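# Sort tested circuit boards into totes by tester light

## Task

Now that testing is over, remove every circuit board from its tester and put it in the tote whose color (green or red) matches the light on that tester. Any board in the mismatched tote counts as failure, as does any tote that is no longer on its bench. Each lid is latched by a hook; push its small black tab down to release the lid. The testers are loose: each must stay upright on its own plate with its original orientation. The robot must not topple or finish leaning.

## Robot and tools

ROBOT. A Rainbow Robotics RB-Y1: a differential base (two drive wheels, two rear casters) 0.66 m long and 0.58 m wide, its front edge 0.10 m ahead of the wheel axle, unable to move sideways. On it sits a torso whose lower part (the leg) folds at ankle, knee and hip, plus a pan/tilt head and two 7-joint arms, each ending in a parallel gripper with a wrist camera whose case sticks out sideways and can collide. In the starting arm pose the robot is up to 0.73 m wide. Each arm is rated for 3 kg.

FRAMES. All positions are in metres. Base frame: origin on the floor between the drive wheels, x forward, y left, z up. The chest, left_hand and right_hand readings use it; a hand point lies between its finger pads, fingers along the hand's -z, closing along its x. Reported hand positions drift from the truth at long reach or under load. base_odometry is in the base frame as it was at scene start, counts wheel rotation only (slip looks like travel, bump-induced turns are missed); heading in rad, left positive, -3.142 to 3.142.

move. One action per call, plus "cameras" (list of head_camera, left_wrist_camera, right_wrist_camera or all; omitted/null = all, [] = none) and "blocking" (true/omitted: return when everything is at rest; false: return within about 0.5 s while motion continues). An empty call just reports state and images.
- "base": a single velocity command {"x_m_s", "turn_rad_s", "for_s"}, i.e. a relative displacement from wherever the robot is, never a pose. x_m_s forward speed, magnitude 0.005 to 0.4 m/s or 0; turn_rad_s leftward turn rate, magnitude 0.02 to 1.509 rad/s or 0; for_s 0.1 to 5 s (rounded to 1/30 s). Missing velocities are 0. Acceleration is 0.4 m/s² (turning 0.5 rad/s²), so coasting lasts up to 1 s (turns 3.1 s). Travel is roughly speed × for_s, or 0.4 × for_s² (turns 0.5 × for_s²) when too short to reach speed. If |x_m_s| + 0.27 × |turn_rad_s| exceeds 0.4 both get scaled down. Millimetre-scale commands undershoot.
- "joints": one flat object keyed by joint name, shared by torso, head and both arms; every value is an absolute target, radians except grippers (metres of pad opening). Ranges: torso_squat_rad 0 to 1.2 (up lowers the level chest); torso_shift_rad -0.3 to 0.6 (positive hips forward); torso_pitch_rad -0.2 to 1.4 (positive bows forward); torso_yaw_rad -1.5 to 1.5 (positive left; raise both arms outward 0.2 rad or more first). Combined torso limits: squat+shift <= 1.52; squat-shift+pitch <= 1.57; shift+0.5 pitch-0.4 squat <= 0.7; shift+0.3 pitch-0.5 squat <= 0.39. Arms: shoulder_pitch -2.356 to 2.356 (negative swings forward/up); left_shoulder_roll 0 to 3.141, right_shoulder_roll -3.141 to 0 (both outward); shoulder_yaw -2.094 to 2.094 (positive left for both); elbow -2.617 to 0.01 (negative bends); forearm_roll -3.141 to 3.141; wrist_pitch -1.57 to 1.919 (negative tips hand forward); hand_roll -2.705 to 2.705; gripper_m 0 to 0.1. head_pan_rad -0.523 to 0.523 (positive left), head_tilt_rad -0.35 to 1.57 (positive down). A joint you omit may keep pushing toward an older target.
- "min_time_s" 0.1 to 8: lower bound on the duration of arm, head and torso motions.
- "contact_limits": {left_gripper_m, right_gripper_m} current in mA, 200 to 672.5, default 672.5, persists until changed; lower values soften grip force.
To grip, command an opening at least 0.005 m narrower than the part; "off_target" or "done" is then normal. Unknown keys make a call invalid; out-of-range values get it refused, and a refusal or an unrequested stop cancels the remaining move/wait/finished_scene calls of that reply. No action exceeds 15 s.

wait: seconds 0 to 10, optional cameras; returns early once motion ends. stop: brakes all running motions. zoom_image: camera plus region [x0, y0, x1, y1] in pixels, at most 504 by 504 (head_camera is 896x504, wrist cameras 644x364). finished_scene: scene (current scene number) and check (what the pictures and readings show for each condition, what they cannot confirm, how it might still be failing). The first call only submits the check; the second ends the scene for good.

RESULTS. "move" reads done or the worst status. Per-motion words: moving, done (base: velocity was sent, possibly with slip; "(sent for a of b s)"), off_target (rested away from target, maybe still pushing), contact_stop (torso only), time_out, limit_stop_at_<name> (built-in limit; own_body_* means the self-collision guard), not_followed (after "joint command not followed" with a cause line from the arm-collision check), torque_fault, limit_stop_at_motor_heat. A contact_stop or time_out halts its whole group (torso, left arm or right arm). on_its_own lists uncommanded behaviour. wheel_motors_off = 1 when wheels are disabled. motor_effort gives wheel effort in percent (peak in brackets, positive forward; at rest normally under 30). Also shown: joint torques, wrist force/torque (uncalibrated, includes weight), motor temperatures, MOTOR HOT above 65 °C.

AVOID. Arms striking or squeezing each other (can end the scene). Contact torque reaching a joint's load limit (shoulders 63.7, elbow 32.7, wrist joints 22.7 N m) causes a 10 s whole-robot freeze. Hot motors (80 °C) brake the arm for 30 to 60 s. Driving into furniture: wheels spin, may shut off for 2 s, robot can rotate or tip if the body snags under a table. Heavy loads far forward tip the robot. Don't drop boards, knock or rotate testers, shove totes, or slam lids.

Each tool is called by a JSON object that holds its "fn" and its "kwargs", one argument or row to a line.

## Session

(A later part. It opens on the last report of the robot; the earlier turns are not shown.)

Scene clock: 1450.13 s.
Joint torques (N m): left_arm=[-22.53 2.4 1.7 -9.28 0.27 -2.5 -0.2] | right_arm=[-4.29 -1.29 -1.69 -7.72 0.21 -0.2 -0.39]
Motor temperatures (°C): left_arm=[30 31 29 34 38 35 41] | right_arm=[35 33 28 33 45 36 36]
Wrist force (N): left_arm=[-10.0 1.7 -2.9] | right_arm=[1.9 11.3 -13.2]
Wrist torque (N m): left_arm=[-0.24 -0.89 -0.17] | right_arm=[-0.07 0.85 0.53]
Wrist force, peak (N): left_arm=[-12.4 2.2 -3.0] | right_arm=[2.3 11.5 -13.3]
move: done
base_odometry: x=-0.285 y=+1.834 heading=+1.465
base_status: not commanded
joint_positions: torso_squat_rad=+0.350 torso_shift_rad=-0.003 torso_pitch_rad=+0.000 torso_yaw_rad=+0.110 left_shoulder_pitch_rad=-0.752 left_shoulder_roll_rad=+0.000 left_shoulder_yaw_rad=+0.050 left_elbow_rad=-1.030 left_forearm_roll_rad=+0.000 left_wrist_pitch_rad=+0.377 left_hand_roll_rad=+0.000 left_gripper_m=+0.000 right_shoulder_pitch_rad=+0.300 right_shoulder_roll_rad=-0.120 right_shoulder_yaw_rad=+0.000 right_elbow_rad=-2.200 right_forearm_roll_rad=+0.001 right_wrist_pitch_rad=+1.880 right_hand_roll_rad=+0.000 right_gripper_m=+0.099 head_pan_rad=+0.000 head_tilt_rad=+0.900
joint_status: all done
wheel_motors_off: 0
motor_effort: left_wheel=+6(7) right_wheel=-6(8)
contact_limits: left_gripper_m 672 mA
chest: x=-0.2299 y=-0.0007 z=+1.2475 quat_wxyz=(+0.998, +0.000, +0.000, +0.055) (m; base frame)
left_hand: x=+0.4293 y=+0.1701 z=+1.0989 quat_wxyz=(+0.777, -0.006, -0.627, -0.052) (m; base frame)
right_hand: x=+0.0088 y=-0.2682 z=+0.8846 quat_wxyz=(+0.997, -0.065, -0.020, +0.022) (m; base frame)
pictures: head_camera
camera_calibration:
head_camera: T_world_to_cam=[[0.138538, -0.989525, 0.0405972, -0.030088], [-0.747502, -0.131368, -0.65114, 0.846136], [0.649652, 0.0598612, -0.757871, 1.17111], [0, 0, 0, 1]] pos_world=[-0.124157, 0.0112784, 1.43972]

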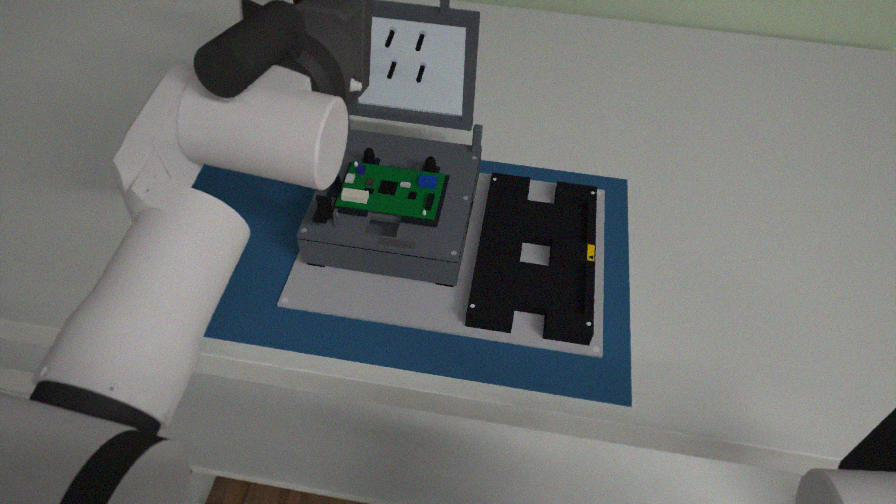

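{"fn": "move", "kwargs": {
  "joints": {"left_shoulder_pitch_rad":-0.85,"left_shoulder_yaw_rad":0.1,"left_elbow_rad":-0.87,"left_wrist_pitch_rad":0.307},
  "min_time_s": 2,
  "cameras": []
}}

{"fn": "move", "kwargs": {
  "base": {"x_m_s":-0.1,"for_s":1.2},
  "joints": {"head_tilt_rad":0.75},
  "cameras": ["head_camera"]
}}

Scene clock: 1457.43 s.
Joint torques (N m): left_arm=[-23.13 3.23 1.5 -9.07 0.3 -2.46 -0.14] | right_arm=[-4.31 -1.24 -1.43 -7.9 0.19 -0.23 -0.34]
Motor temperatures (°C): left_arm=[30 31 29 34 38 35 41] | right_arm=[35 33 28 33 45 36 36]
Wrist force (N): left_arm=[-9.9 2.1 -2.7] | right_arm=[2.2 11.3 -13.0]
Wrist torque (N m): left_arm=[-0.26 -0.89 -0.16] | right_arm=[-0.07 0.86 0.51]
Wrist force, peak (N): left_arm=[-10.3 1.7 -3.2] | right_arm=[2.1 11.4 -13.3]
move: done
base_odometry: x=-0.285 y=+1.834 heading=+1.465
base_status: not commanded
joint_positions: torso_squat_rad=+0.350 torso_shift_rad=-0.003 torso_pitch_rad=+0.000 torso_yaw_rad=+0.110 left_shoulder_pitch_rad=-0.850 left_shoulder_roll_rad=+0.000 left_shoulder_yaw_rad=+0.100 left_elbow_rad=-0.870 left_forearm_roll_rad=+0.000 left_wrist_pitch_rad=+0.307 left_hand_roll_rad=+0.000 left_gripper_m=+0.000 right_shoulder_pitch_rad=+0.300 right_shoulder_roll_rad=-0.120 right_shoulder_yaw_rad=+0.000 right_elbow_rad=-2.200 right_forearm_roll_rad=+0.001 right_wrist_pitch_rad=+1.880 right_hand_roll_rad=+0.000 right_gripper_m=+0.099 head_pan_rad=+0.000 head_tilt_rad=+0.900
joint_status: all done
wheel_motors_off: 0
motor_effort: left_wheel=+5(7) right_wheel=-4(8)
contact_limits: left_gripper_m 672 mA
chest: x=-0.2299 y=-0.0007 z=+1.2475 quat_wxyz=(+0.998, +0.000, +0.000, +0.055) (m; base frame)
left_hand: x=+0.4462 y=+0.1699 z=+1.1012 quat_wxyz=(+0.777, -0.010, -0.628, -0.044) (m; base frame)
right_hand: x=+0.0088 y=-0.2682 z=+0.8846 quat_wxyz=(+0.997, -0.065, -0.020, +0.022) (m; base frame)
pictures: none
No camera images: "cameras" was empty.

Scene clock: 1459.20 s.
Joint torques (N m): left_arm=[-22.07 2.99 1.46 -9.1 0.27 -2.13 -0.19] | right_arm=[-4.3 -1.32 -1.48 -7.64 0.31 -0.18 -0.37]
Motor temperatures (°C): left_arm=[30 31 29 34 38 35 41] | right_arm=[35 33 28 33 45 36 36]
Wrist force (N): left_arm=[-8.7 2.3 -4.8] | right_arm=[2.2 11.0 -12.8]
Wrist torque (N m): left_arm=[-0.26 -0.87 -0.17] | right_arm=[-0.01 0.87 0.52]
Wrist force, peak (N): left_arm=[-8.8 2.2 -5.5] | right_arm=[1.9 11.4 -13.3]
move: done
base_odometry: x=-0.297 y=+1.715 heading=+1.464
base_status: done (sent for 1.2 of 1.2 s)
joint_positions: torso_squat_rad=+0.350 torso_shift_rad=-0.003 torso_pitch_rad=+0.000 torso_yaw_rad=+0.110 left_shoulder_pitch_rad=-0.850 left_shoulder_roll_rad=+0.000 left_shoulder_yaw_rad=+0.100 left_elbow_rad=-0.870 left_forearm_roll_rad=+0.000 left_wrist_pitch_rad=+0.307 left_hand_roll_rad=+0.000 left_gripper_m=+0.000 right_shoulder_pitch_rad=+0.300 right_shoulder_roll_rad=-0.120 right_shoulder_yaw_rad=+0.000 right_elbow_rad=-2.200 right_forearm_roll_rad=+0.001 right_wrist_pitch_rad=+1.880 right_hand_roll_rad=+0.000 right_gripper_m=+0.099 head_pan_rad=+0.000 head_tilt_rad=+0.750
joint_status: all done
wheel_motors_off: 0
motor_effort: left_wheel=-4(19) right_wheel=+7(28)
contact_limits: left_gripper_m 672 mA
chest: x=-0.2299 y=-0.0007 z=+1.2475 quat_wxyz=(+0.998, +0.000, +0.000, +0.055) (m; base frame)
left_hand: x=+0.4463 y=+0.1699 z=+1.1015 quat_wxyz=(+0.777, -0.010, -0.628, -0.044) (m; base frame)
right_hand: x=+0.0088 y=-0.2682 z=+0.8846 quat_wxyz=(+0.997, -0.065, -0.020, +0.022) (m; base frame)
pictures: head_camera
camera_calibration:
head_camera: T_world_to_cam=[[0.132044, -0.990246, 0.0444737, -0.0370466], [-0.642342, -0.119652, -0.757021, 1.02125], [0.754958, 0.0713927, -0.651875, 1.03959], [0, 0, 0, 1]] pos_world=[-0.123958, 0.011291, 1.45244]

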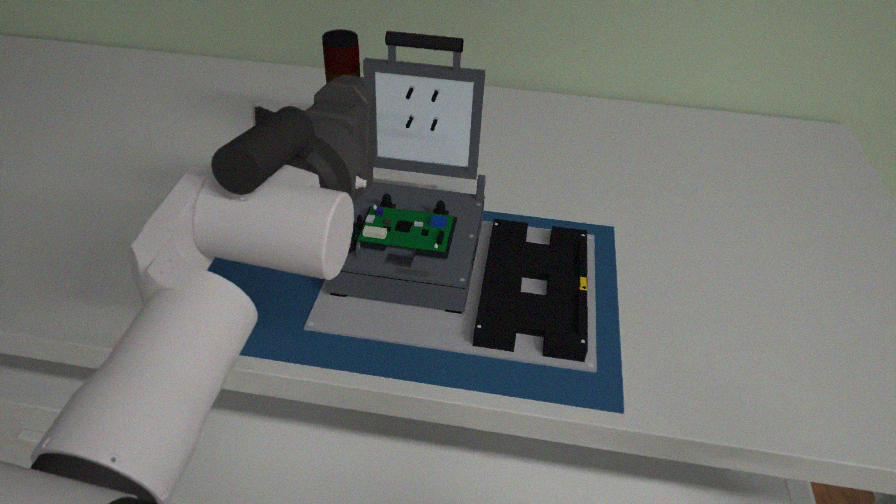

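{"fn": "move", "kwargs": {
  "joints": {"torso_yaw_rad":0,"torso_squat_rad":0.05,"torso_pitch_rad":0.3,"left_gripper_m":0.1,"left_shoulder_pitch_rad":-1.209,"left_shoulder_roll_rad":0.051,"left_shoulder_yaw_rad":0.251,"left_elbow_rad":-1.043,"left_wrist_pitch_rad":1.884,"left_hand_roll_rad":0.2,"head_tilt_rad":0.8},
  "cameras": ["head_camera","left_wrist_camera"]
}}

Scene clock: 1467.13 s.
Joint torques (N m): left_arm=[-20.21 4.98 0.52 -7.81 0.39 -0.39 0.22] | right_arm=[1.11 -1.4 -1.92 -7.15 0.24 0.43 -0.37]
Motor temperatures (°C): left_arm=[30 31 29 34 38 35 41] | right_arm=[35 33 28 33 45 36 36]
Wrist force (N): left_arm=[-2.6 2.8 -9.8] | right_arm=[3.8 11.1 -12.9]
Wrist torque (N m): left_arm=[-0.33 -0.54 -0.20] | right_arm=[-0.03 0.96 0.53]
Wrist force, peak (N): left_arm=[-10.6 2.5 -4.9] | right_arm=[3.2 11.6 -13.1]
move: done
base_odometry: x=-0.297 y=+1.715 heading=+1.464
base_status: not commanded
joint_positions: torso_squat_rad=+0.050 torso_shift_rad=-0.003 torso_pitch_rad=+0.300 torso_yaw_rad=+0.000 left_shoulder_pitch_rad=-1.209 left_shoulder_roll_rad=+0.051 left_shoulder_yaw_rad=+0.251 left_elbow_rad=-1.043 left_forearm_roll_rad=+0.000 left_wrist_pitch_rad=+1.884 left_hand_roll_rad=+0.200 left_gripper_m=+0.100 right_shoulder_pitch_rad=+0.300 right_shoulder_roll_rad=-0.120 right_shoulder_yaw_rad=+0.000 right_elbow_rad=-2.200 right_forearm_roll_rad=+0.001 right_wrist_pitch_rad=+1.880 right_hand_roll_rad=+0.000 right_gripper_m=+0.099 head_pan_rad=+0.000 head_tilt_rad=+0.800
joint_status: all done
wheel_motors_off: 0
motor_effort: left_wheel=-7(8) right_wheel=+8(9)
contact_limits: left_gripper_m 672 mA
chest: x=-0.1385 y=-0.0008 z=+1.2752 quat_wxyz=(+0.989, +0.000, +0.149, +0.000) (m; base frame)
left_hand: x=+0.3556 y=+0.1205 z=+1.0115 quat_wxyz=(+1.000, -0.024, +0.003, +0.014) (m; base frame)
right_hand: x=-0.0472 y=-0.2927 z=+0.8671 quat_wxyz=(+0.988, -0.070, +0.133, -0.022) (m; base frame)
pictures: head_camera, left_wrist_camera
camera_calibration:
head_camera: T_world_to_cam=[[0.0366437, -0.998751, 0.0339767, -0.0500261], [-0.871776, -0.0485692, -0.487492, 0.719673], [0.488533, -0.0117566, -0.872466, 1.24113], [0, 0, 0, 1]] pos_world=[0.0228938, -0.000418282, 1.43538]
left_wrist_camera: T_world_to_cam=[[0.998915, 0.0420377, -0.0200166, -0.341383], [0.0462599, -0.847345, 0.529023, -0.415154], [0.00527798, -0.529376, -0.848371, 0.989077], [0, 0, 0, 1]] pos_world=[0.354998, 0.186166, 1.0519]

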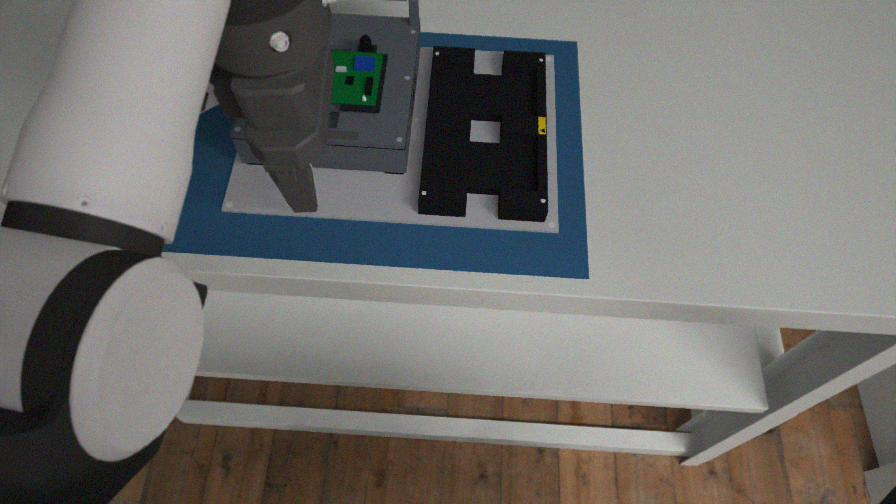

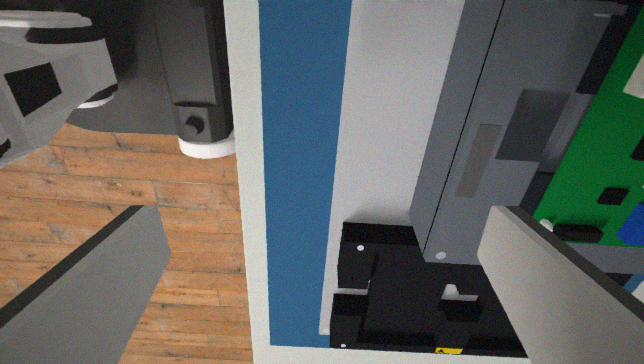

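{"fn": "zoom_image", "kwargs": {
  "camera": "left_wrist_camera",
  "region": [400, 0, 644, 270]
}}

Scaled by 1.867 from the camera's 644x364 image, which has a finer 920x520 frame.

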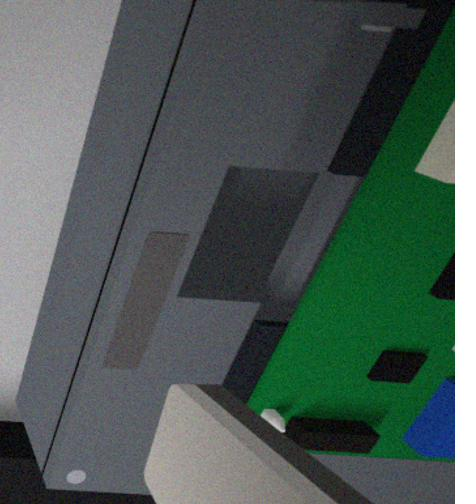

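{"fn": "move", "kwargs": {
  "base": {"x_m_s":0.1,"for_s":1.2},
  "joints": {"left_shoulder_roll_rad":0.07,"left_hand_roll_rad":0.172},
  "cameras": ["left_wrist_camera"]
}}

Scene clock: 1497.27 s.
Joint torques (N m): left_arm=[-20.44 5.28 0.35 -7.81 0.31 -0.23 0.19] | right_arm=[1.16 -1.31 -1.73 -7.32 0.26 0.48 -0.34]
Motor temperatures (°C): left_arm=[30 31 29 33 38 34 41] | right_arm=[35 33 28 33 45 36 36]
Wrist force (N): left_arm=[-2.3 3.0 -9.8] | right_arm=[3.8 11.2 -12.9]
Wrist torque (N m): left_arm=[-0.36 -0.51 -0.21] | right_arm=[-0.07 0.97 0.54]
Wrist force, peak (N): left_arm=[-3.2 1.5 -10.4] | right_arm=[4.1 11.5 -13.2]
move: done
base_odometry: x=-0.285 y=+1.834 heading=+1.464
base_status: done (sent for 1.2 of 1.2 s)
joint_positions: torso_squat_rad=+0.050 torso_shift_rad=-0.003 torso_pitch_rad=+0.300 torso_yaw_rad=+0.000 left_shoulder_pitch_rad=-1.209 left_shoulder_roll_rad=+0.070 left_shoulder_yaw_rad=+0.251 left_elbow_rad=-1.043 left_forearm_roll_rad=+0.000 left_wrist_pitch_rad=+1.884 left_hand_roll_rad=+0.172 left_gripper_m=+0.100 right_shoulder_pitch_rad=+0.300 right_shoulder_roll_rad=-0.120 right_shoulder_yaw_rad=+0.000 right_elbow_rad=-2.200 right_forearm_roll_rad=+0.001 right_wrist_pitch_rad=+1.880 right_hand_roll_rad=+0.000 right_gripper_m=+0.099 head_pan_rad=+0.000 head_tilt_rad=+0.800
joint_status: all done
wheel_motors_off: 0
motor_effort: left_wheel=+1(20) right_wheel=-4(28)
contact_limits: left_gripper_m 672 mA
chest: x=-0.1385 y=-0.0008 z=+1.2752 quat_wxyz=(+0.989, +0.000, +0.149, +0.000) (m; base frame)
left_hand: x=+0.3590 y=+0.1310 z=+1.0132 quat_wxyz=(+1.000, -0.018, +0.000, +0.007) (m; base frame)
right_hand: x=-0.0472 y=-0.2927 z=+0.8671 quat_wxyz=(+0.988, -0.070, +0.133, -0.022) (m; base frame)
pictures: left_wrist_camera
camera_calibration:
left_wrist_camera: T_world_to_cam=[[0.999522, 0.0282765, -0.0124596, -0.35126], [0.0306321, -0.853768, 0.519751, -0.391521], [0.00405912, -0.519885, -0.854227, 1.00122], [0, 0, 0, 1]] pos_world=[0.359022, 0.196181, 1.05438]

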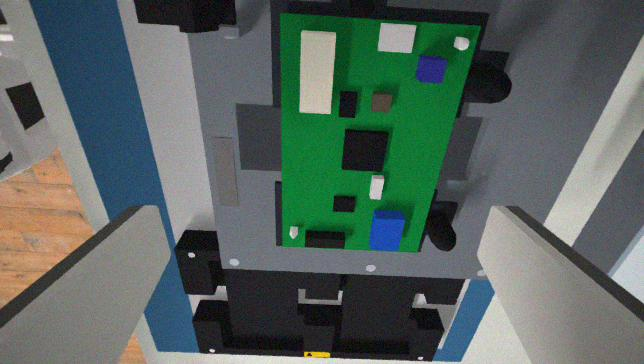

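{"fn": "move", "kwargs": {
  "base": {"x_m_s":0.03,"for_s":0.57},
  "joints": {"torso_squat_rad":0.22},
  "cameras": ["left_wrist_camera"]
}}

Scene clock: 1504.77 s.
Joint torques (N m): left_arm=[-20.48 5.11 0.17 -7.88 0.32 -0.23 0.12] | right_arm=[1.09 -1.34 -1.41 -7.36 0.28 0.5 -0.31]
Motor temperatures (°C): left_arm=[30 31 29 33 38 34 41] | right_arm=[35 33 28 33 45 36 36]
Wrist force (N): left_arm=[-2.5 2.9 -9.7] | right_arm=[4.1 11.6 -12.5]
Wrist torque (N m): left_arm=[-0.35 -0.53 -0.22] | right_arm=[-0.11 0.98 0.53]
Wrist force, peak (N): left_arm=[-2.2 2.7 -10.4] | right_arm=[4.3 11.3 -13.3]
move: done
base_odometry: x=-0.283 y=+1.851 heading=+1.465
base_status: done (sent for 0.57 of 0.57 s)
joint_positions: torso_squat_rad=+0.220 torso_shift_rad=-0.003 torso_pitch_rad=+0.300 torso_yaw_rad=+0.000 left_shoulder_pitch_rad=-1.209 left_shoulder_roll_rad=+0.070 left_shoulder_yaw_rad=+0.251 left_elbow_rad=-1.043 left_forearm_roll_rad=+0.000 left_wrist_pitch_rad=+1.884 left_hand_roll_rad=+0.172 left_gripper_m=+0.100 right_shoulder_pitch_rad=+0.300 right_shoulder_roll_rad=-0.120 right_shoulder_yaw_rad=+0.000 right_elbow_rad=-2.200 right_forearm_roll_rad=+0.001 right_wrist_pitch_rad=+1.880 right_hand_roll_rad=+0.000 right_gripper_m=+0.099 head_pan_rad=+0.000 head_tilt_rad=+0.800
joint_status: all done
wheel_motors_off: 0
motor_effort: left_wheel=+1(21) right_wheel=-3(16)
contact_limits: left_gripper_m 672 mA
chest: x=-0.1385 y=-0.0007 z=+1.2592 quat_wxyz=(+0.989, +0.000, +0.149, +0.000) (m; base frame)
left_hand: x=+0.3590 y=+0.1310 z=+0.9974 quat_wxyz=(+1.000, -0.018, +0.000, +0.007) (m; base frame)
right_hand: x=-0.0472 y=-0.2927 z=+0.8511 quat_wxyz=(+0.988, -0.070, +0.133, -0.023) (m; base frame)
pictures: left_wrist_camera
camera_calibration:
left_wrist_camera: T_world_to_cam=[[0.999525, 0.0282781, -0.0122185, -0.351666], [0.0305081, -0.853768, 0.519758, -0.38323], [0.004266, -0.519884, -0.854226, 0.987599], [0, 0, 0, 1]] pos_world=[0.358978, 0.196192, 1.03852]

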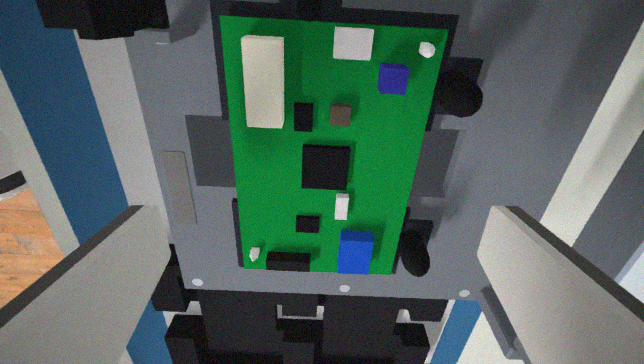

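{"fn": "move", "kwargs": {
  "joints": {"torso_squat_rad":0.34},
  "cameras": ["left_wrist_camera"]
}}

Scene clock: 1516.10 s.
Joint torques (N m): left_arm=[-20.51 5.29 0.23 -7.83 0.3 -0.19 0.18] | right_arm=[1.2 -1.49 -1.79 -7.16 0.35 0.46 -0.44]
Motor temperatures (°C): left_arm=[30 31 29 33 38 34 41] | right_arm=[35 33 28 33 45 36 36]
Wrist force (N): left_arm=[-2.4 2.7 -9.8] | right_arm=[4.0 11.5 -12.8]
Wrist torque (N m): left_arm=[-0.33 -0.50 -0.21] | right_arm=[-0.09 0.97 0.54]
Wrist force, peak (N): left_arm=[-2.5 2.8 -10.1] | right_arm=[4.4 11.8 -13.0]
move: done
base_odometry: x=-0.283 y=+1.851 heading=+1.465
base_status: not commanded
joint_positions: torso_squat_rad=+0.340 torso_shift_rad=-0.003 torso_pitch_rad=+0.300 torso_yaw_rad=+0.000 left_shoulder_pitch_rad=-1.209 left_shoulder_roll_rad=+0.070 left_shoulder_yaw_rad=+0.251 left_elbow_rad=-1.043 left_forearm_roll_rad=+0.000 left_wrist_pitch_rad=+1.884 left_hand_roll_rad=+0.172 left_gripper_m=+0.100 right_shoulder_pitch_rad=+0.300 right_shoulder_roll_rad=-0.120 right_shoulder_yaw_rad=+0.000 right_elbow_rad=-2.200 right_forearm_roll_rad=+0.001 right_wrist_pitch_rad=+1.880 right_hand_roll_rad=+0.000 right_gripper_m=+0.099 head_pan_rad=+0.000 head_tilt_rad=+0.800
joint_status: all done
wheel_motors_off: 0
motor_effort: left_wheel=+2(3) right_wheel=-5(5)
contact_limits: left_gripper_m 672 mA
chest: x=-0.1385 y=-0.0007 z=+1.2360 quat_wxyz=(+0.989, +0.000, +0.149, +0.000) (m; base frame)
left_hand: x=+0.3591 y=+0.1310 z=+0.9742 quat_wxyz=(+1.000, -0.018, +0.000, +0.007) (m; base frame)
right_hand: x=-0.0471 y=-0.2927 z=+0.8279 quat_wxyz=(+0.988, -0.070, +0.133, -0.023) (m; base frame)
pictures: left_wrist_camera
camera_calibration:
left_wrist_camera: T_world_to_cam=[[0.999525, 0.0282783, -0.0122528, -0.351996], [0.0305261, -0.853768, 0.519757, -0.371153], [0.00423681, -0.519884, -0.854226, 0.96778], [0, 0, 0, 1]] pos_world=[0.359059, 0.196209, 1.0153]

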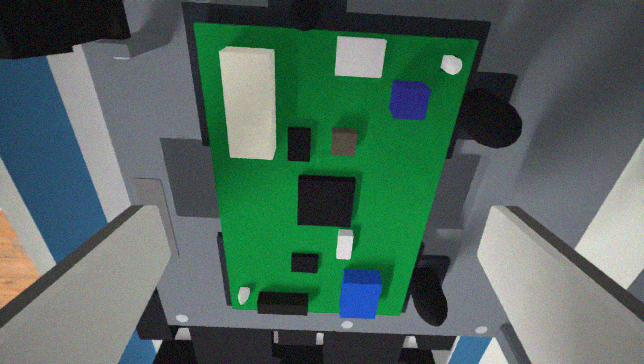

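{"fn": "move", "kwargs": {
  "joints": {"torso_squat_rad":0.4},
  "cameras": ["left_wrist_camera"]
}}

Scene clock: 1520.90 s.
Joint torques (N m): left_arm=[-20.54 5.16 0.23 -7.92 0.28 -0.33 0.17] | right_arm=[1.13 -1.47 -1.77 -7.41 0.27 0.32 -0.39]
Motor temperatures (°C): left_arm=[31 31 29 33 38 34 41] | right_arm=[35 33 28 33 45 36 36]
Wrist force (N): left_arm=[-2.6 2.7 -9.7] | right_arm=[4.0 11.2 -12.7]
Wrist torque (N m): left_arm=[-0.34 -0.55 -0.20] | right_arm=[-0.04 0.97 0.54]
Wrist force, peak (N): left_arm=[-2.6 3.0 -10.1] | right_arm=[4.2 11.4 -13.2]
move: done
base_odometry: x=-0.283 y=+1.851 heading=+1.465
base_status: not commanded
joint_positions: torso_squat_rad=+0.400 torso_shift_rad=-0.003 torso_pitch_rad=+0.300 torso_yaw_rad=+0.000 left_shoulder_pitch_rad=-1.209 left_shoulder_roll_rad=+0.070 left_shoulder_yaw_rad=+0.251 left_elbow_rad=-1.043 left_forearm_roll_rad=+0.000 left_wrist_pitch_rad=+1.884 left_hand_roll_rad=+0.172 left_gripper_m=+0.100 right_shoulder_pitch_rad=+0.300 right_shoulder_roll_rad=-0.120 right_shoulder_yaw_rad=+0.000 right_elbow_rad=-2.200 right_forearm_roll_rad=+0.001 right_wrist_pitch_rad=+1.880 right_hand_roll_rad=+0.000 right_gripper_m=+0.099 head_pan_rad=+0.000 head_tilt_rad=+0.800
joint_status: all done
wheel_motors_off: 0
motor_effort: left_wheel=+2(2) right_wheel=-4(5)
contact_limits: left_gripper_m 672 mA
chest: x=-0.1384 y=-0.0007 z=+1.2208 quat_wxyz=(+0.989, +0.000, +0.149, +0.000) (m; base frame)
left_hand: x=+0.3591 y=+0.1310 z=+0.9590 quat_wxyz=(+1.000, -0.018, +0.000, +0.007) (m; base frame)
right_hand: x=-0.0471 y=-0.2927 z=+0.8127 quat_wxyz=(+0.988, -0.070, +0.133, -0.023) (m; base frame)
pictures: left_wrist_camera
camera_calibration:
left_wrist_camera: T_world_to_cam=[[0.999525, 0.0282779, -0.0122595, -0.35222], [0.0305292, -0.853768, 0.519757, -0.363252], [0.00423089, -0.519885, -0.854226, 0.954811], [0, 0, 0, 1]] pos_world=[0.359103, 0.196219, 1.00011]

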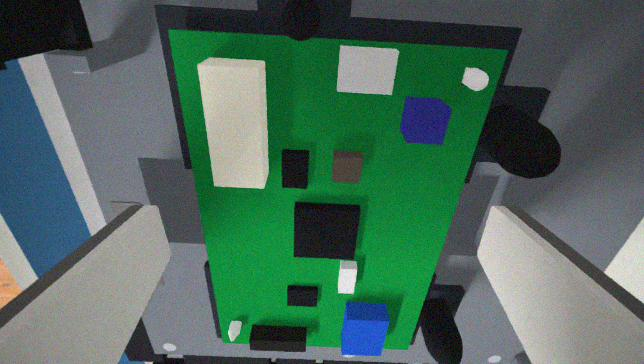

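{"fn": "move", "kwargs": {
  "joints": {"torso_squat_rad":0.433},
  "cameras": ["left_wrist_camera"]
}}

{"fn": "move", "kwargs": {
  "joints": {"left_gripper_m":0.05},
  "contact_limits": {"left_gripper_m":400},
  "cameras": ["left_wrist_camera"]
}}

Scene clock: 1527.13 s.
Joint torques (N m): left_arm=[-20.56 5.44 0.2 -7.77 0.32 -0.22 0.13] | right_arm=[1.34 -1.28 -1.97 -7.39 0.28 0.47 -0.32]
Motor temperatures (°C): left_arm=[31 31 29 33 38 34 41] | right_arm=[35 33 28 33 45 36 36]
Wrist force (N): left_arm=[-2.6 2.7 -9.9] | right_arm=[3.9 11.0 -12.9]
Wrist torque (N m): left_arm=[-0.32 -0.55 -0.21] | right_arm=[-0.02 0.95 0.55]
Wrist force, peak (N): left_arm=[-2.9 2.9 -10.1] | right_arm=[4.0 11.7 -13.1]
move: done
base_odometry: x=-0.283 y=+1.851 heading=+1.465
base_status: not commanded
joint_positions: torso_squat_rad=+0.433 torso_shift_rad=-0.003 torso_pitch_rad=+0.300 torso_yaw_rad=+0.000 left_shoulder_pitch_rad=-1.209 left_shoulder_roll_rad=+0.070 left_shoulder_yaw_rad=+0.251 left_elbow_rad=-1.043 left_forearm_roll_rad=+0.000 left_wrist_pitch_rad=+1.884 left_hand_roll_rad=+0.172 left_gripper_m=+0.100 right_shoulder_pitch_rad=+0.300 right_shoulder_roll_rad=-0.120 right_shoulder_yaw_rad=+0.000 right_elbow_rad=-2.200 right_forearm_roll_rad=+0.001 right_wrist_pitch_rad=+1.880 right_hand_roll_rad=+0.000 right_gripper_m=+0.099 head_pan_rad=+0.000 head_tilt_rad=+0.800
joint_status: all done
wheel_motors_off: 0
motor_effort: left_wheel=+1(2) right_wheel=-5(5)
contact_limits: left_gripper_m 672 mA
chest: x=-0.1384 y=-0.0007 z=+1.2115 quat_wxyz=(+0.989, +0.000, +0.149, +0.000) (m; base frame)
left_hand: x=+0.3591 y=+0.1311 z=+0.9496 quat_wxyz=(+1.000, -0.018, +0.000, +0.007) (m; base frame)
right_hand: x=-0.0470 y=-0.2927 z=+0.8034 quat_wxyz=(+0.988, -0.070, +0.133, -0.023) (m; base frame)
pictures: left_wrist_camera
camera_calibration:
left_wrist_camera: T_world_to_cam=[[0.999525, 0.0282821, -0.0122463, -0.352361], [0.030526, -0.853769, 0.519756, -0.358391], [0.00424433, -0.519883, -0.854227, 0.946839], [0, 0, 0, 1]] pos_world=[0.359115, 0.196228, 0.990776]

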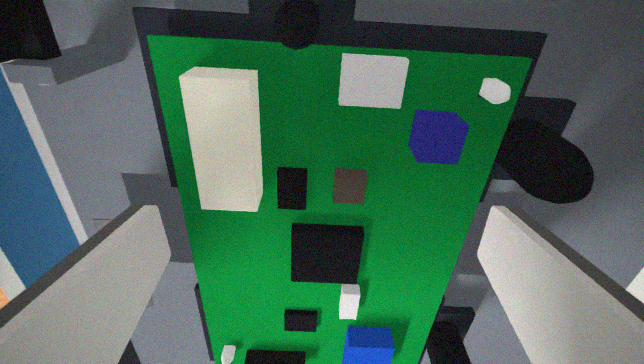

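Scene clock: 1528.20 s.
Joint torques (N m): left_arm=[-20.58 5.45 0.15 -7.97 0.33 -0.14 0.17] | right_arm=[1.19 -1.48 -1.85 -7.28 0.38 0.4 -0.37]
Motor temperatures (°C): left_arm=[31 31 29 33 38 34 41] | right_arm=[35 33 28 33 45 36 36]
Wrist force (N): left_arm=[-1.3 3.2 -10.0] | right_arm=[4.2 11.4 -13.1]
Wrist torque (N m): left_arm=[-0.35 -0.54 -0.42] | right_arm=[-0.08 0.99 0.54]
Wrist force, peak (N): left_arm=[-2.7 2.9 -9.9] | right_arm=[4.3 11.6 -13.1]
move: off_target
base_odometry: x=-0.283 y=+1.851 heading=+1.465
base_status: not commanded
joint_positions: torso_squat_rad=+0.433 torso_shift_rad=-0.003 torso_pitch_rad=+0.300 torso_yaw_rad=+0.000 left_shoulder_pitch_rad=-1.209 left_shoulder_roll_rad=+0.070 left_shoulder_yaw_rad=+0.251 left_elbow_rad=-1.043 left_forearm_roll_rad=+0.000 left_wrist_pitch_rad=+1.884 left_hand_roll_rad=+0.172 left_gripper_m=+0.071 right_shoulder_pitch_rad=+0.300 right_shoulder_roll_rad=-0.120 right_shoulder_yaw_rad=+0.000 right_elbow_rad=-2.200 right_forearm_roll_rad=+0.001 right_wrist_pitch_rad=+1.880 right_hand_roll_rad=+0.000 right_gripper_m=+0.099 head_pan_rad=+0.000 head_tilt_rad=+0.800
joint_status: left_gripper_m off_target (ended at +0.071, target +0.050)
wheel_motors_off: 0
motor_effort: left_wheel=+1(2) right_wheel=-4(5)
contact_limits: left_gripper_m 400 mA
chest: x=-0.1384 y=-0.0007 z=+1.2115 quat_wxyz=(+0.989, +0.000, +0.149, +0.000) (m; base frame)
left_hand: x=+0.3591 y=+0.1310 z=+0.9496 quat_wxyz=(+1.000, -0.018, +0.000, +0.007) (m; base frame)
right_hand: x=-0.0470 y=-0.2927 z=+0.8034 quat_wxyz=(+0.988, -0.070, +0.133, -0.023) (m; base frame)
pictures: left_wrist_camera
camera_calibration:
left_wrist_camera: T_world_to_cam=[[0.999525, 0.0282828, -0.0122203, -0.352392], [0.0305131, -0.853767, 0.519761, -0.358392], [0.00426696, -0.519887, -0.854224, 0.946828], [0, 0, 0, 1]] pos_world=[0.35912, 0.196227, 0.990776]

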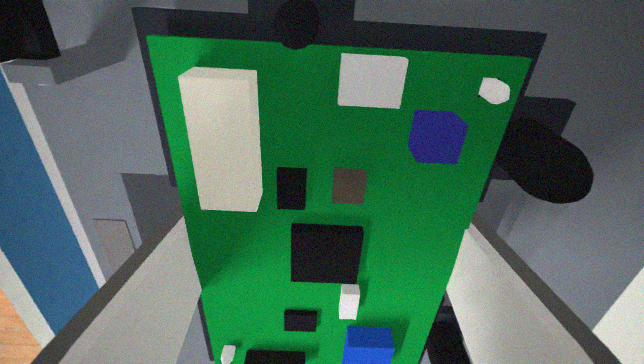

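{"fn": "move", "kwargs": {
  "joints": {"torso_squat_rad":0.05},
  "min_time_s": 3
}}

{"fn": "move", "kwargs": {
  "base": {"x_m_s":-0.25,"for_s":2.6},
  "cameras": ["head_camera","left_wrist_camera"]
}}

Scene clock: 1573.80 s.
Joint torques (N m): left_arm=[-20.59 5.27 0.17 -7.85 0.32 -0.09 0.11] | right_arm=[1.5 -1.11 -1.7 -7.3 0.22 0.45 -0.37]
Motor temperatures (°C): left_arm=[31 31 29 33 38 34 41] | right_arm=[35 33 28 33 45 36 36]
Wrist force (N): left_arm=[-2.4 2.7 -10.3] | right_arm=[4.0 11.4 -12.7]
Wrist torque (N m): left_arm=[-0.34 -0.50 -0.21] | right_arm=[-0.07 0.99 0.55]
Wrist force, peak (N): left_arm=[-2.4 2.8 -12.4] | right_arm=[4.1 11.7 -13.2]
move: done
base_odometry: x=-0.283 y=+1.851 heading=+1.465
base_status: not commanded
joint_positions: torso_squat_rad=+0.050 torso_shift_rad=-0.003 torso_pitch_rad=+0.300 torso_yaw_rad=+0.000 left_shoulder_pitch_rad=-1.209 left_shoulder_roll_rad=+0.070 left_shoulder_yaw_rad=+0.251 left_elbow_rad=-1.043 left_forearm_roll_rad=+0.000 left_wrist_pitch_rad=+1.884 left_hand_roll_rad=+0.172 left_gripper_m=+0.071 right_shoulder_pitch_rad=+0.300 right_shoulder_roll_rad=-0.120 right_shoulder_yaw_rad=+0.000 right_elbow_rad=-2.200 right_forearm_roll_rad=+0.001 right_wrist_pitch_rad=+1.880 right_hand_roll_rad=+0.000 right_gripper_m=+0.099 head_pan_rad=+0.000 head_tilt_rad=+0.800
joint_status: all done
wheel_motors_off: 0
motor_effort: left_wheel=+1(3) right_wheel=-3(6)
contact_limits: left_gripper_m 400 mA
chest: x=-0.1385 y=-0.0008 z=+1.2752 quat_wxyz=(+0.989, +0.000, +0.149, +0.000) (m; base frame)
left_hand: x=+0.3590 y=+0.1310 z=+1.0133 quat_wxyz=(+1.000, -0.018, +0.000, +0.007) (m; base frame)
right_hand: x=-0.0472 y=-0.2927 z=+0.8671 quat_wxyz=(+0.988, -0.070, +0.133, -0.022) (m; base frame)
pictures: head_camera, left_wrist_camera, right_wrist_camera
camera_calibration:
head_camera: T_world_to_cam=[[0.0366261, -0.99875, 0.034004, -0.0500518], [-0.871788, -0.0485668, -0.48747, 0.719642], [0.488512, -0.0117902, -0.872477, 1.24114], [0, 0, 0, 1]] pos_world=[0.0228968, -0.000405398, 1.43537]
left_wrist_camera: T_world_to_cam=[[0.999523, 0.0282842, -0.0123908, -0.351297], [0.0306029, -0.853766, 0.519757, -0.391524], [0.00412202, -0.519888, -0.854224, 1.00121], [0, 0, 0, 1]] pos_world=[0.358984, 0.196183, 1.0544]
right_wrist_camera: T_world_to_cam=[[-0.967094, 0.0808379, 0.241233, -0.228706], [0.151817, 0.944226, 0.292215, 0.0634255], [-0.204157, 0.319223, -0.925428, 0.95791], [0, 0, 0, 1]] pos_world=[-0.0352452, -0.347186, 0.923115]

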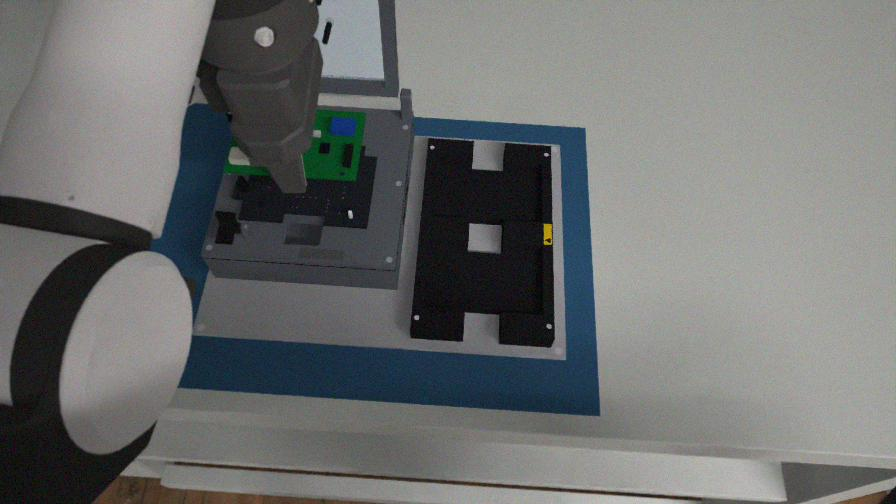

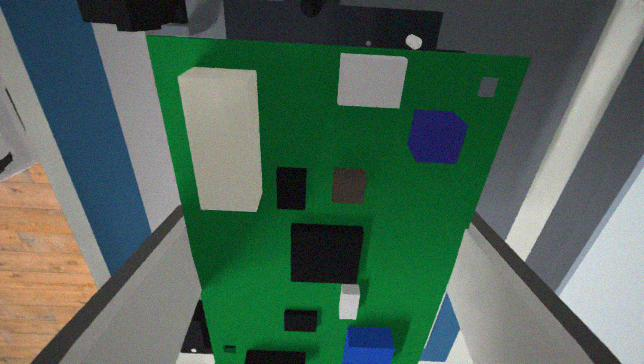

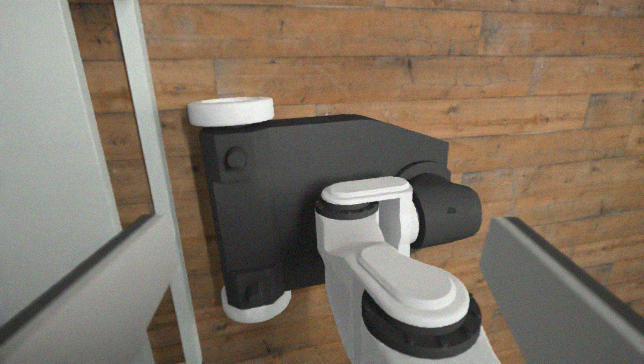

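Scene clock: 1577.60 s.
Joint torques (N m): left_arm=[-20.56 5.34 0.58 -7.82 0.27 -0.08 0.22] | right_arm=[1 -1.27 -1.64 -7.37 0.29 0.46 -0.39]
Motor temperatures (°C): left_arm=[31 31 29 33 38 34 41] | right_arm=[35 33 28 33 45 36 36]
Wrist force (N): left_arm=[-2.4 3.0 -10.3] | right_arm=[4.2 11.4 -13.0]
Wrist torque (N m): left_arm=[-0.35 -0.54 -0.21] | right_arm=[-0.06 0.99 0.53]
Wrist force, peak (N): left_arm=[-2.9 2.9 -10.6] | right_arm=[4.0 11.8 -12.9]
move: done
base_odometry: x=-0.352 y=+1.204 heading=+1.465
base_status: done (sent for 2.6 of 2.6 s)
joint_positions: torso_squat_rad=+0.050 torso_shift_rad=-0.003 torso_pitch_rad=+0.300 torso_yaw_rad=+0.000 left_shoulder_pitch_rad=-1.209 left_shoulder_roll_rad=+0.070 left_shoulder_yaw_rad=+0.251 left_elbow_rad=-1.043 left_forearm_roll_rad=+0.000 left_wrist_pitch_rad=+1.884 left_hand_roll_rad=+0.172 left_gripper_m=+0.071 right_shoulder_pitch_rad=+0.300 right_shoulder_roll_rad=-0.120 right_shoulder_yaw_rad=+0.000 right_elbow_rad=-2.200 right_forearm_roll_rad=+0.001 right_wrist_pitch_rad=+1.880 right_hand_roll_rad=+0.000 right_gripper_m=+0.099 head_pan_rad=+0.000 head_tilt_rad=+0.800
joint_status: not commanded
wheel_motors_off: 0
motor_effort: left_wheel=+6(23) right_wheel=-3(25)
contact_limits: left_gripper_m 400 mA
chest: x=-0.1386 y=-0.0008 z=+1.2752 quat_wxyz=(+0.989, +0.000, +0.149, +0.000) (m; base frame)
left_hand: x=+0.3589 y=+0.1310 z=+1.0133 quat_wxyz=(+1.000, -0.018, +0.000, +0.007) (m; base frame)
right_hand: x=-0.0472 y=-0.2927 z=+0.8671 quat_wxyz=(+0.988, -0.070, +0.133, -0.023) (m; base frame)
pictures: head_camera, left_wrist_camera
camera_calibration:
head_camera: T_world_to_cam=[[0.0366212, -0.99875, 0.0340088, -0.0500569], [-0.871723, -0.0485664, -0.487585, 0.719752], [0.488628, -0.0117902, -0.872413, 1.24111], [0, 0, 0, 1]] pos_world=[0.0228158, -0.000405554, 1.4354]
left_wrist_camera: T_world_to_cam=[[0.999524, 0.0282962, -0.0122925, -0.351362], [0.0305621, -0.853768, 0.519756, -0.391534], [0.00421217, -0.519885, -0.854226, 1.00123], [0, 0, 0, 1]] pos_world=[0.358943, 0.19619, 1.05446]

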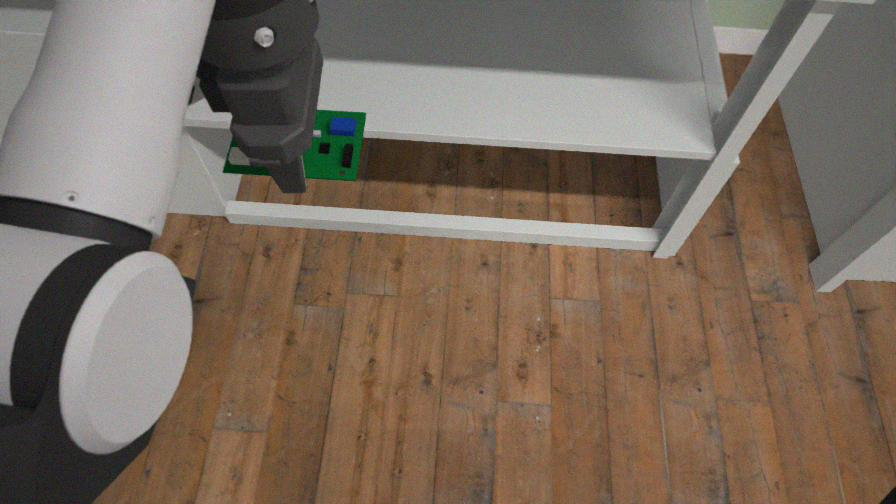

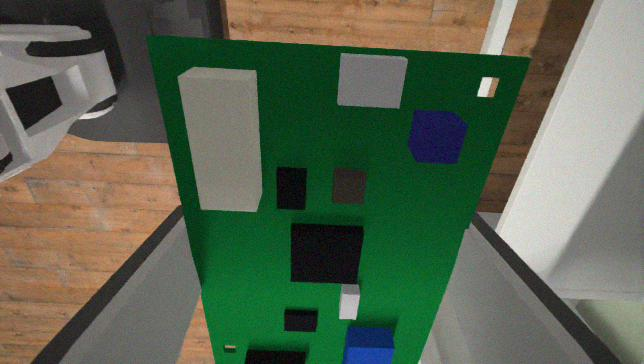

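{"fn": "move", "kwargs": {
  "joints": {"left_shoulder_pitch_rad":-0.75,"left_shoulder_roll_rad":0.45,"left_shoulder_yaw_rad":0.25,"left_elbow_rad":-1.65,"left_wrist_pitch_rad":1.884,"left_hand_roll_rad":0.312,"torso_pitch_rad":0.0,"head_tilt_rad":0.4},
  "base": {"turn_rad_s":-0.8,"for_s":3.2}
}}

Scene clock: 1593.63 s.
Joint torques (N m): left_arm=[-18.78 9.29 1.77 -6.79 -0.1 -1.13 0.17] | right_arm=[-4.54 -1.05 -1.77 -7.69 0.23 -0.16 -0.37]
Motor temperatures (°C): left_arm=[31 31 29 33 38 34 41] | right_arm=[35 33 28 33 45 36 36]
Wrist force (N): left_arm=[-6.5 2.5 -8.9] | right_arm=[2.2 11.2 -13.0]
Wrist torque (N m): left_arm=[-0.34 -0.73 -0.20] | right_arm=[-0.03 0.85 0.51]
Wrist force, peak (N): left_arm=[-3.6 2.8 -11.5] | right_arm=[3.8 11.7 -13.1]
move: done
base_odometry: x=-0.352 y=+1.204 heading=-1.095
base_status: done (sent for 3.2 of 3.2 s)
joint_positions: torso_squat_rad=+0.050 torso_shift_rad=-0.003 torso_pitch_rad=+0.000 torso_yaw_rad=+0.000 left_shoulder_pitch_rad=-0.750 left_shoulder_roll_rad=+0.450 left_shoulder_yaw_rad=+0.250 left_elbow_rad=-1.650 left_forearm_roll_rad=+0.000 left_wrist_pitch_rad=+1.884 left_hand_roll_rad=+0.312 left_gripper_m=+0.071 right_shoulder_pitch_rad=+0.300 right_shoulder_roll_rad=-0.120 right_shoulder_yaw_rad=+0.000 right_elbow_rad=-2.200 right_forearm_roll_rad=+0.001 right_wrist_pitch_rad=+1.880 right_hand_roll_rad=+0.000 right_gripper_m=+0.099 head_pan_rad=+0.000 head_tilt_rad=+0.400
joint_status: all done
wheel_motors_off: 0
motor_effort: left_wheel=+3(29) right_wheel=+1(25)
contact_limits: left_gripper_m 400 mA
chest: x=-0.2301 y=-0.0008 z=+1.2890 quat_wxyz=(+1.000, +0.000, +0.000, +0.000) (m; base frame)
left_hand: x=+0.2791 y=+0.3949 z=+1.2075 quat_wxyz=(+0.920, +0.107, -0.299, +0.232) (m; base frame)
right_hand: x=-0.0222 y=-0.2928 z=+0.9261 quat_wxyz=(+0.997, -0.066, -0.016, -0.033) (m; base frame)
pictures: head_camera, left_wrist_camera, right_wrist_camera
camera_calibration:
head_camera: T_world_to_cam=[[0.00558552, -0.998761, 0.0494404, -0.0750128], [-0.352552, -0.0482334, -0.934548, 1.37716], [0.935776, -0.0122104, -0.352384, 0.658459], [0, 0, 0, 1]] pos_world=[-0.130232, -0.000454877, 1.52276]
left_wrist_camera: T_world_to_cam=[[0.712506, 0.380463, 0.589562, -1.06233], [0.198303, -0.915164, 0.350928, -0.0834372], [0.673061, -0.133127, -0.727507, 0.812166], [0, 0, 0, 1]] pos_world=[0.226826, 0.43594, 1.24645]
right_wrist_camera: T_world_to_cam=[[-0.995162, 0.0810168, -0.0555855, 0.0555349], [0.0587678, 0.944208, 0.324064, 0.0108225], [0.0787389, 0.319229, -0.944401, 1.04155], [0, 0, 0, 1]] pos_world=[-0.0273805, -0.347212, 0.983221]

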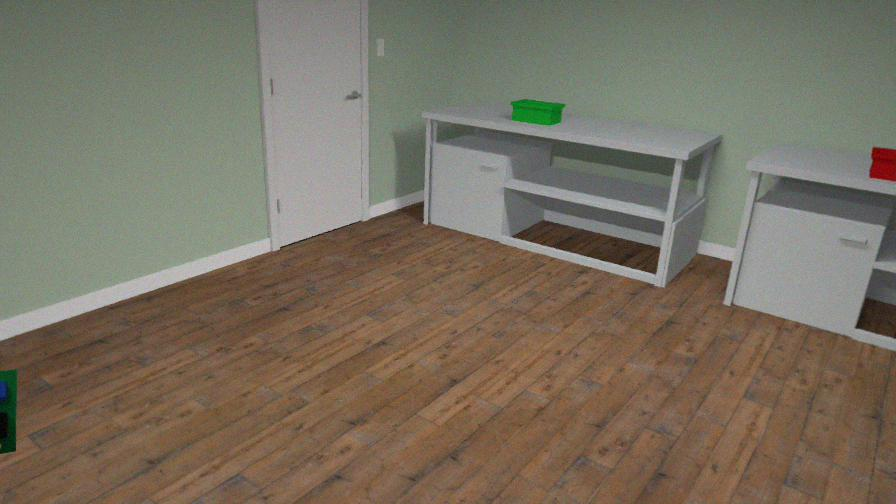

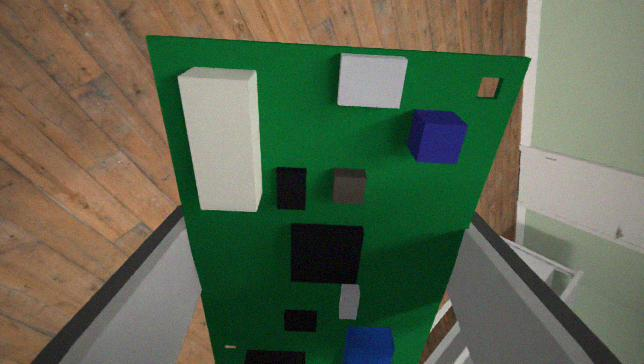

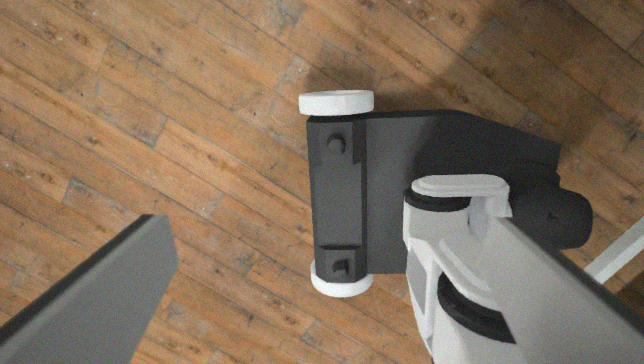

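{"fn": "move", "kwargs": {
  "base": {"x_m_s":0.4,"for_s":4.9},
  "cameras": []
}}

{"fn": "move", "kwargs": {
  "base": {"x_m_s":0.4,"for_s":2.1},
  "cameras": []
}}

{"fn": "move", "kwargs": {
  "base": {"turn_rad_s":-0.5,"for_s":1.3},
  "cameras": ["head_camera"]
}}

Scene clock: 1606.73 s.
Joint torques (N m): left_arm=[-18.64 9.24 1.75 -6.81 -0.09 -1.16 0.12] | right_arm=[-4.48 -0.95 -1.5 -7.74 0.2 -0.3 -0.39]
Motor temperatures (°C): left_arm=[31 31 29 33 38 34 40] | right_arm=[35 33 28 33 45 36 36]
Wrist force (N): left_arm=[-6.6 2.5 -8.8] | right_arm=[2.2 11.5 -13.1]
Wrist torque (N m): left_arm=[-0.34 -0.73 -0.19] | right_arm=[-0.08 0.87 0.52]
Wrist force, peak (N): left_arm=[-6.5 2.0 -9.5] | right_arm=[2.5 11.7 -13.2]
move: done
base_odometry: x=+0.546 y=-0.538 heading=-1.095
base_status: done (sent for 4.9 of 4.9 s)
joint_positions: torso_squat_rad=+0.050 torso_shift_rad=-0.003 torso_pitch_rad=+0.000 torso_yaw_rad=+0.000 left_shoulder_pitch_rad=-0.750 left_shoulder_roll_rad=+0.450 left_shoulder_yaw_rad=+0.250 left_elbow_rad=-1.650 left_forearm_roll_rad=+0.000 left_wrist_pitch_rad=+1.884 left_hand_roll_rad=+0.312 left_gripper_m=+0.071 right_shoulder_pitch_rad=+0.300 right_shoulder_roll_rad=-0.120 right_shoulder_yaw_rad=+0.000 right_elbow_rad=-2.200 right_forearm_roll_rad=+0.001 right_wrist_pitch_rad=+1.880 right_hand_roll_rad=+0.000 right_gripper_m=+0.099 head_pan_rad=+0.000 head_tilt_rad=+0.400
joint_status: not commanded
wheel_motors_off: 0
motor_effort: left_wheel=-4(29) right_wheel=+2(31)
contact_limits: left_gripper_m 400 mA
chest: x=-0.2300 y=-0.0008 z=+1.2890 quat_wxyz=(+1.000, +0.000, +0.000, +0.000) (m; base frame)
left_hand: x=+0.2793 y=+0.3949 z=+1.2074 quat_wxyz=(+0.920, +0.107, -0.298, +0.232) (m; base frame)
right_hand: x=-0.0222 y=-0.2928 z=+0.9261 quat_wxyz=(+0.997, -0.066, -0.016, -0.033) (m; base frame)
pictures: none
No camera images: "cameras" was empty.

Scene clock: 1610.40 s.
Joint torques (N m): left_arm=[-18.66 9.25 1.78 -6.84 -0.07 -1.15 0.14] | right_arm=[-4.38 -1.01 -1.33 -7.83 0.19 -0.22 -0.41]
Motor temperatures (°C): left_arm=[31 31 29 33 38 34 40] | right_arm=[35 33 28 33 45 36 36]
Wrist force (N): left_arm=[-6.3 2.5 -8.9] | right_arm=[2.1 11.3 -13.2]
Wrist torque (N m): left_arm=[-0.34 -0.71 -0.18] | right_arm=[-0.05 0.87 0.53]
Wrist force, peak (N): left_arm=[-6.6 2.4 -9.3] | right_arm=[1.8 11.7 -13.4]
move: done
base_odometry: x=+0.931 y=-1.285 heading=-1.095
base_status: done (sent for 2.1 of 2.1 s)
joint_positions: torso_squat_rad=+0.050 torso_shift_rad=-0.003 torso_pitch_rad=+0.000 torso_yaw_rad=+0.000 left_shoulder_pitch_rad=-0.750 left_shoulder_roll_rad=+0.450 left_shoulder_yaw_rad=+0.250 left_elbow_rad=-1.650 left_forearm_roll_rad=+0.000 left_wrist_pitch_rad=+1.884 left_hand_roll_rad=+0.312 left_gripper_m=+0.071 right_shoulder_pitch_rad=+0.300 right_shoulder_roll_rad=-0.120 right_shoulder_yaw_rad=+0.000 right_elbow_rad=-2.200 right_forearm_roll_rad=+0.001 right_wrist_pitch_rad=+1.880 right_hand_roll_rad=+0.000 right_gripper_m=+0.099 head_pan_rad=+0.000 head_tilt_rad=+0.400
joint_status: not commanded
wheel_motors_off: 0
motor_effort: left_wheel=-5(17) right_wheel=+2(31)
contact_limits: left_gripper_m 400 mA
chest: x=-0.2300 y=-0.0008 z=+1.2890 quat_wxyz=(+1.000, +0.000, +0.000, +0.000) (m; base frame)
left_hand: x=+0.2793 y=+0.3949 z=+1.2074 quat_wxyz=(+0.920, +0.107, -0.298, +0.232) (m; base frame)
right_hand: x=-0.0222 y=-0.2928 z=+0.9261 quat_wxyz=(+0.997, -0.066, -0.016, -0.033) (m; base frame)
pictures: none
No camera images: "cameras" was empty.

Scene clock: 1613.00 s.
Joint torques (N m): left_arm=[-18.51 9.25 1.87 -6.8 -0.05 -1.15 0.19] | right_arm=[-4.25 -1.25 -1.3 -7.75 0.29 -0.24 -0.34]
Motor temperatures (°C): left_arm=[31 31 29 33 38 34 40] | right_arm=[35 33 28 33 45 36 36]
Wrist force (N): left_arm=[-6.4 2.3 -9.2] | right_arm=[2.1 11.0 -13.0]
Wrist torque (N m): left_arm=[-0.32 -0.71 -0.18] | right_arm=[-0.02 0.86 0.52]
Wrist force, peak (N): left_arm=[-6.5 2.4 -9.2] | right_arm=[2.1 11.5 -13.4]
move: done
base_odometry: x=+0.931 y=-1.285 heading=-1.745
base_status: done (sent for 1.3 of 1.3 s)
joint_positions: torso_squat_rad=+0.050 torso_shift_rad=-0.003 torso_pitch_rad=+0.000 torso_yaw_rad=+0.000 left_shoulder_pitch_rad=-0.750 left_shoulder_roll_rad=+0.450 left_shoulder_yaw_rad=+0.250 left_elbow_rad=-1.650 left_forearm_roll_rad=+0.000 left_wrist_pitch_rad=+1.884 left_hand_roll_rad=+0.312 left_gripper_m=+0.071 right_shoulder_pitch_rad=+0.300 right_shoulder_roll_rad=-0.120 right_shoulder_yaw_rad=+0.000 right_elbow_rad=-2.200 right_forearm_roll_rad=+0.001 right_wrist_pitch_rad=+1.880 right_hand_roll_rad=+0.000 right_gripper_m=+0.099 head_pan_rad=+0.000 head_tilt_rad=+0.400
joint_status: not commanded
wheel_motors_off: 0
motor_effort: left_wheel=+4(30) right_wheel=-2(31)
contact_limits: left_gripper_m 400 mA
chest: x=-0.2300 y=-0.0007 z=+1.2890 quat_wxyz=(+1.000, +0.000, +0.000, +0.000) (m; base frame)
left_hand: x=+0.2793 y=+0.3949 z=+1.2074 quat_wxyz=(+0.920, +0.107, -0.298, +0.232) (m; base frame)
right_hand: x=-0.0222 y=-0.2928 z=+0.9261 quat_wxyz=(+0.997, -0.066, -0.016, -0.033) (m; base frame)
pictures: head_camera
camera_calibration:
head_camera: T_world_to_cam=[[0.00559513, -0.99876, 0.049462, -0.0750214], [-0.352769, -0.0482542, -0.934465, 1.37705], [0.935694, -0.0122202, -0.352601, 0.658591], [0, 0, 0, 1]] pos_world=[-0.13004, -0.000431882, 1.52274]

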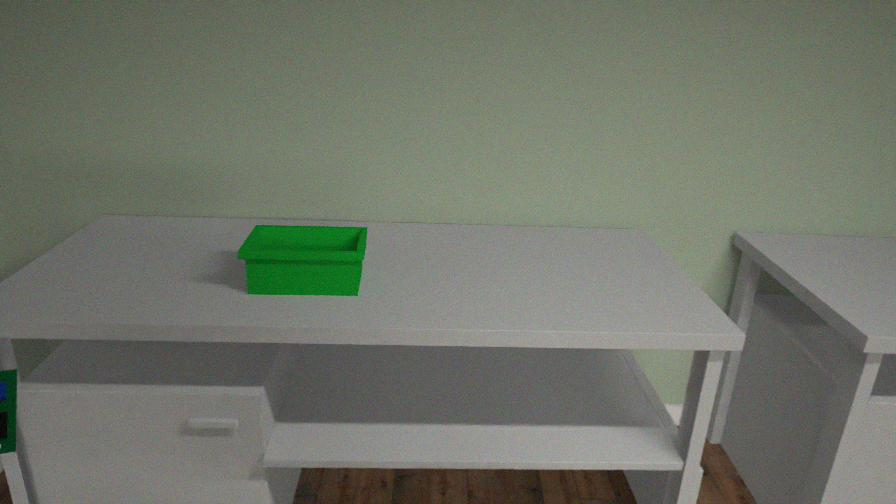

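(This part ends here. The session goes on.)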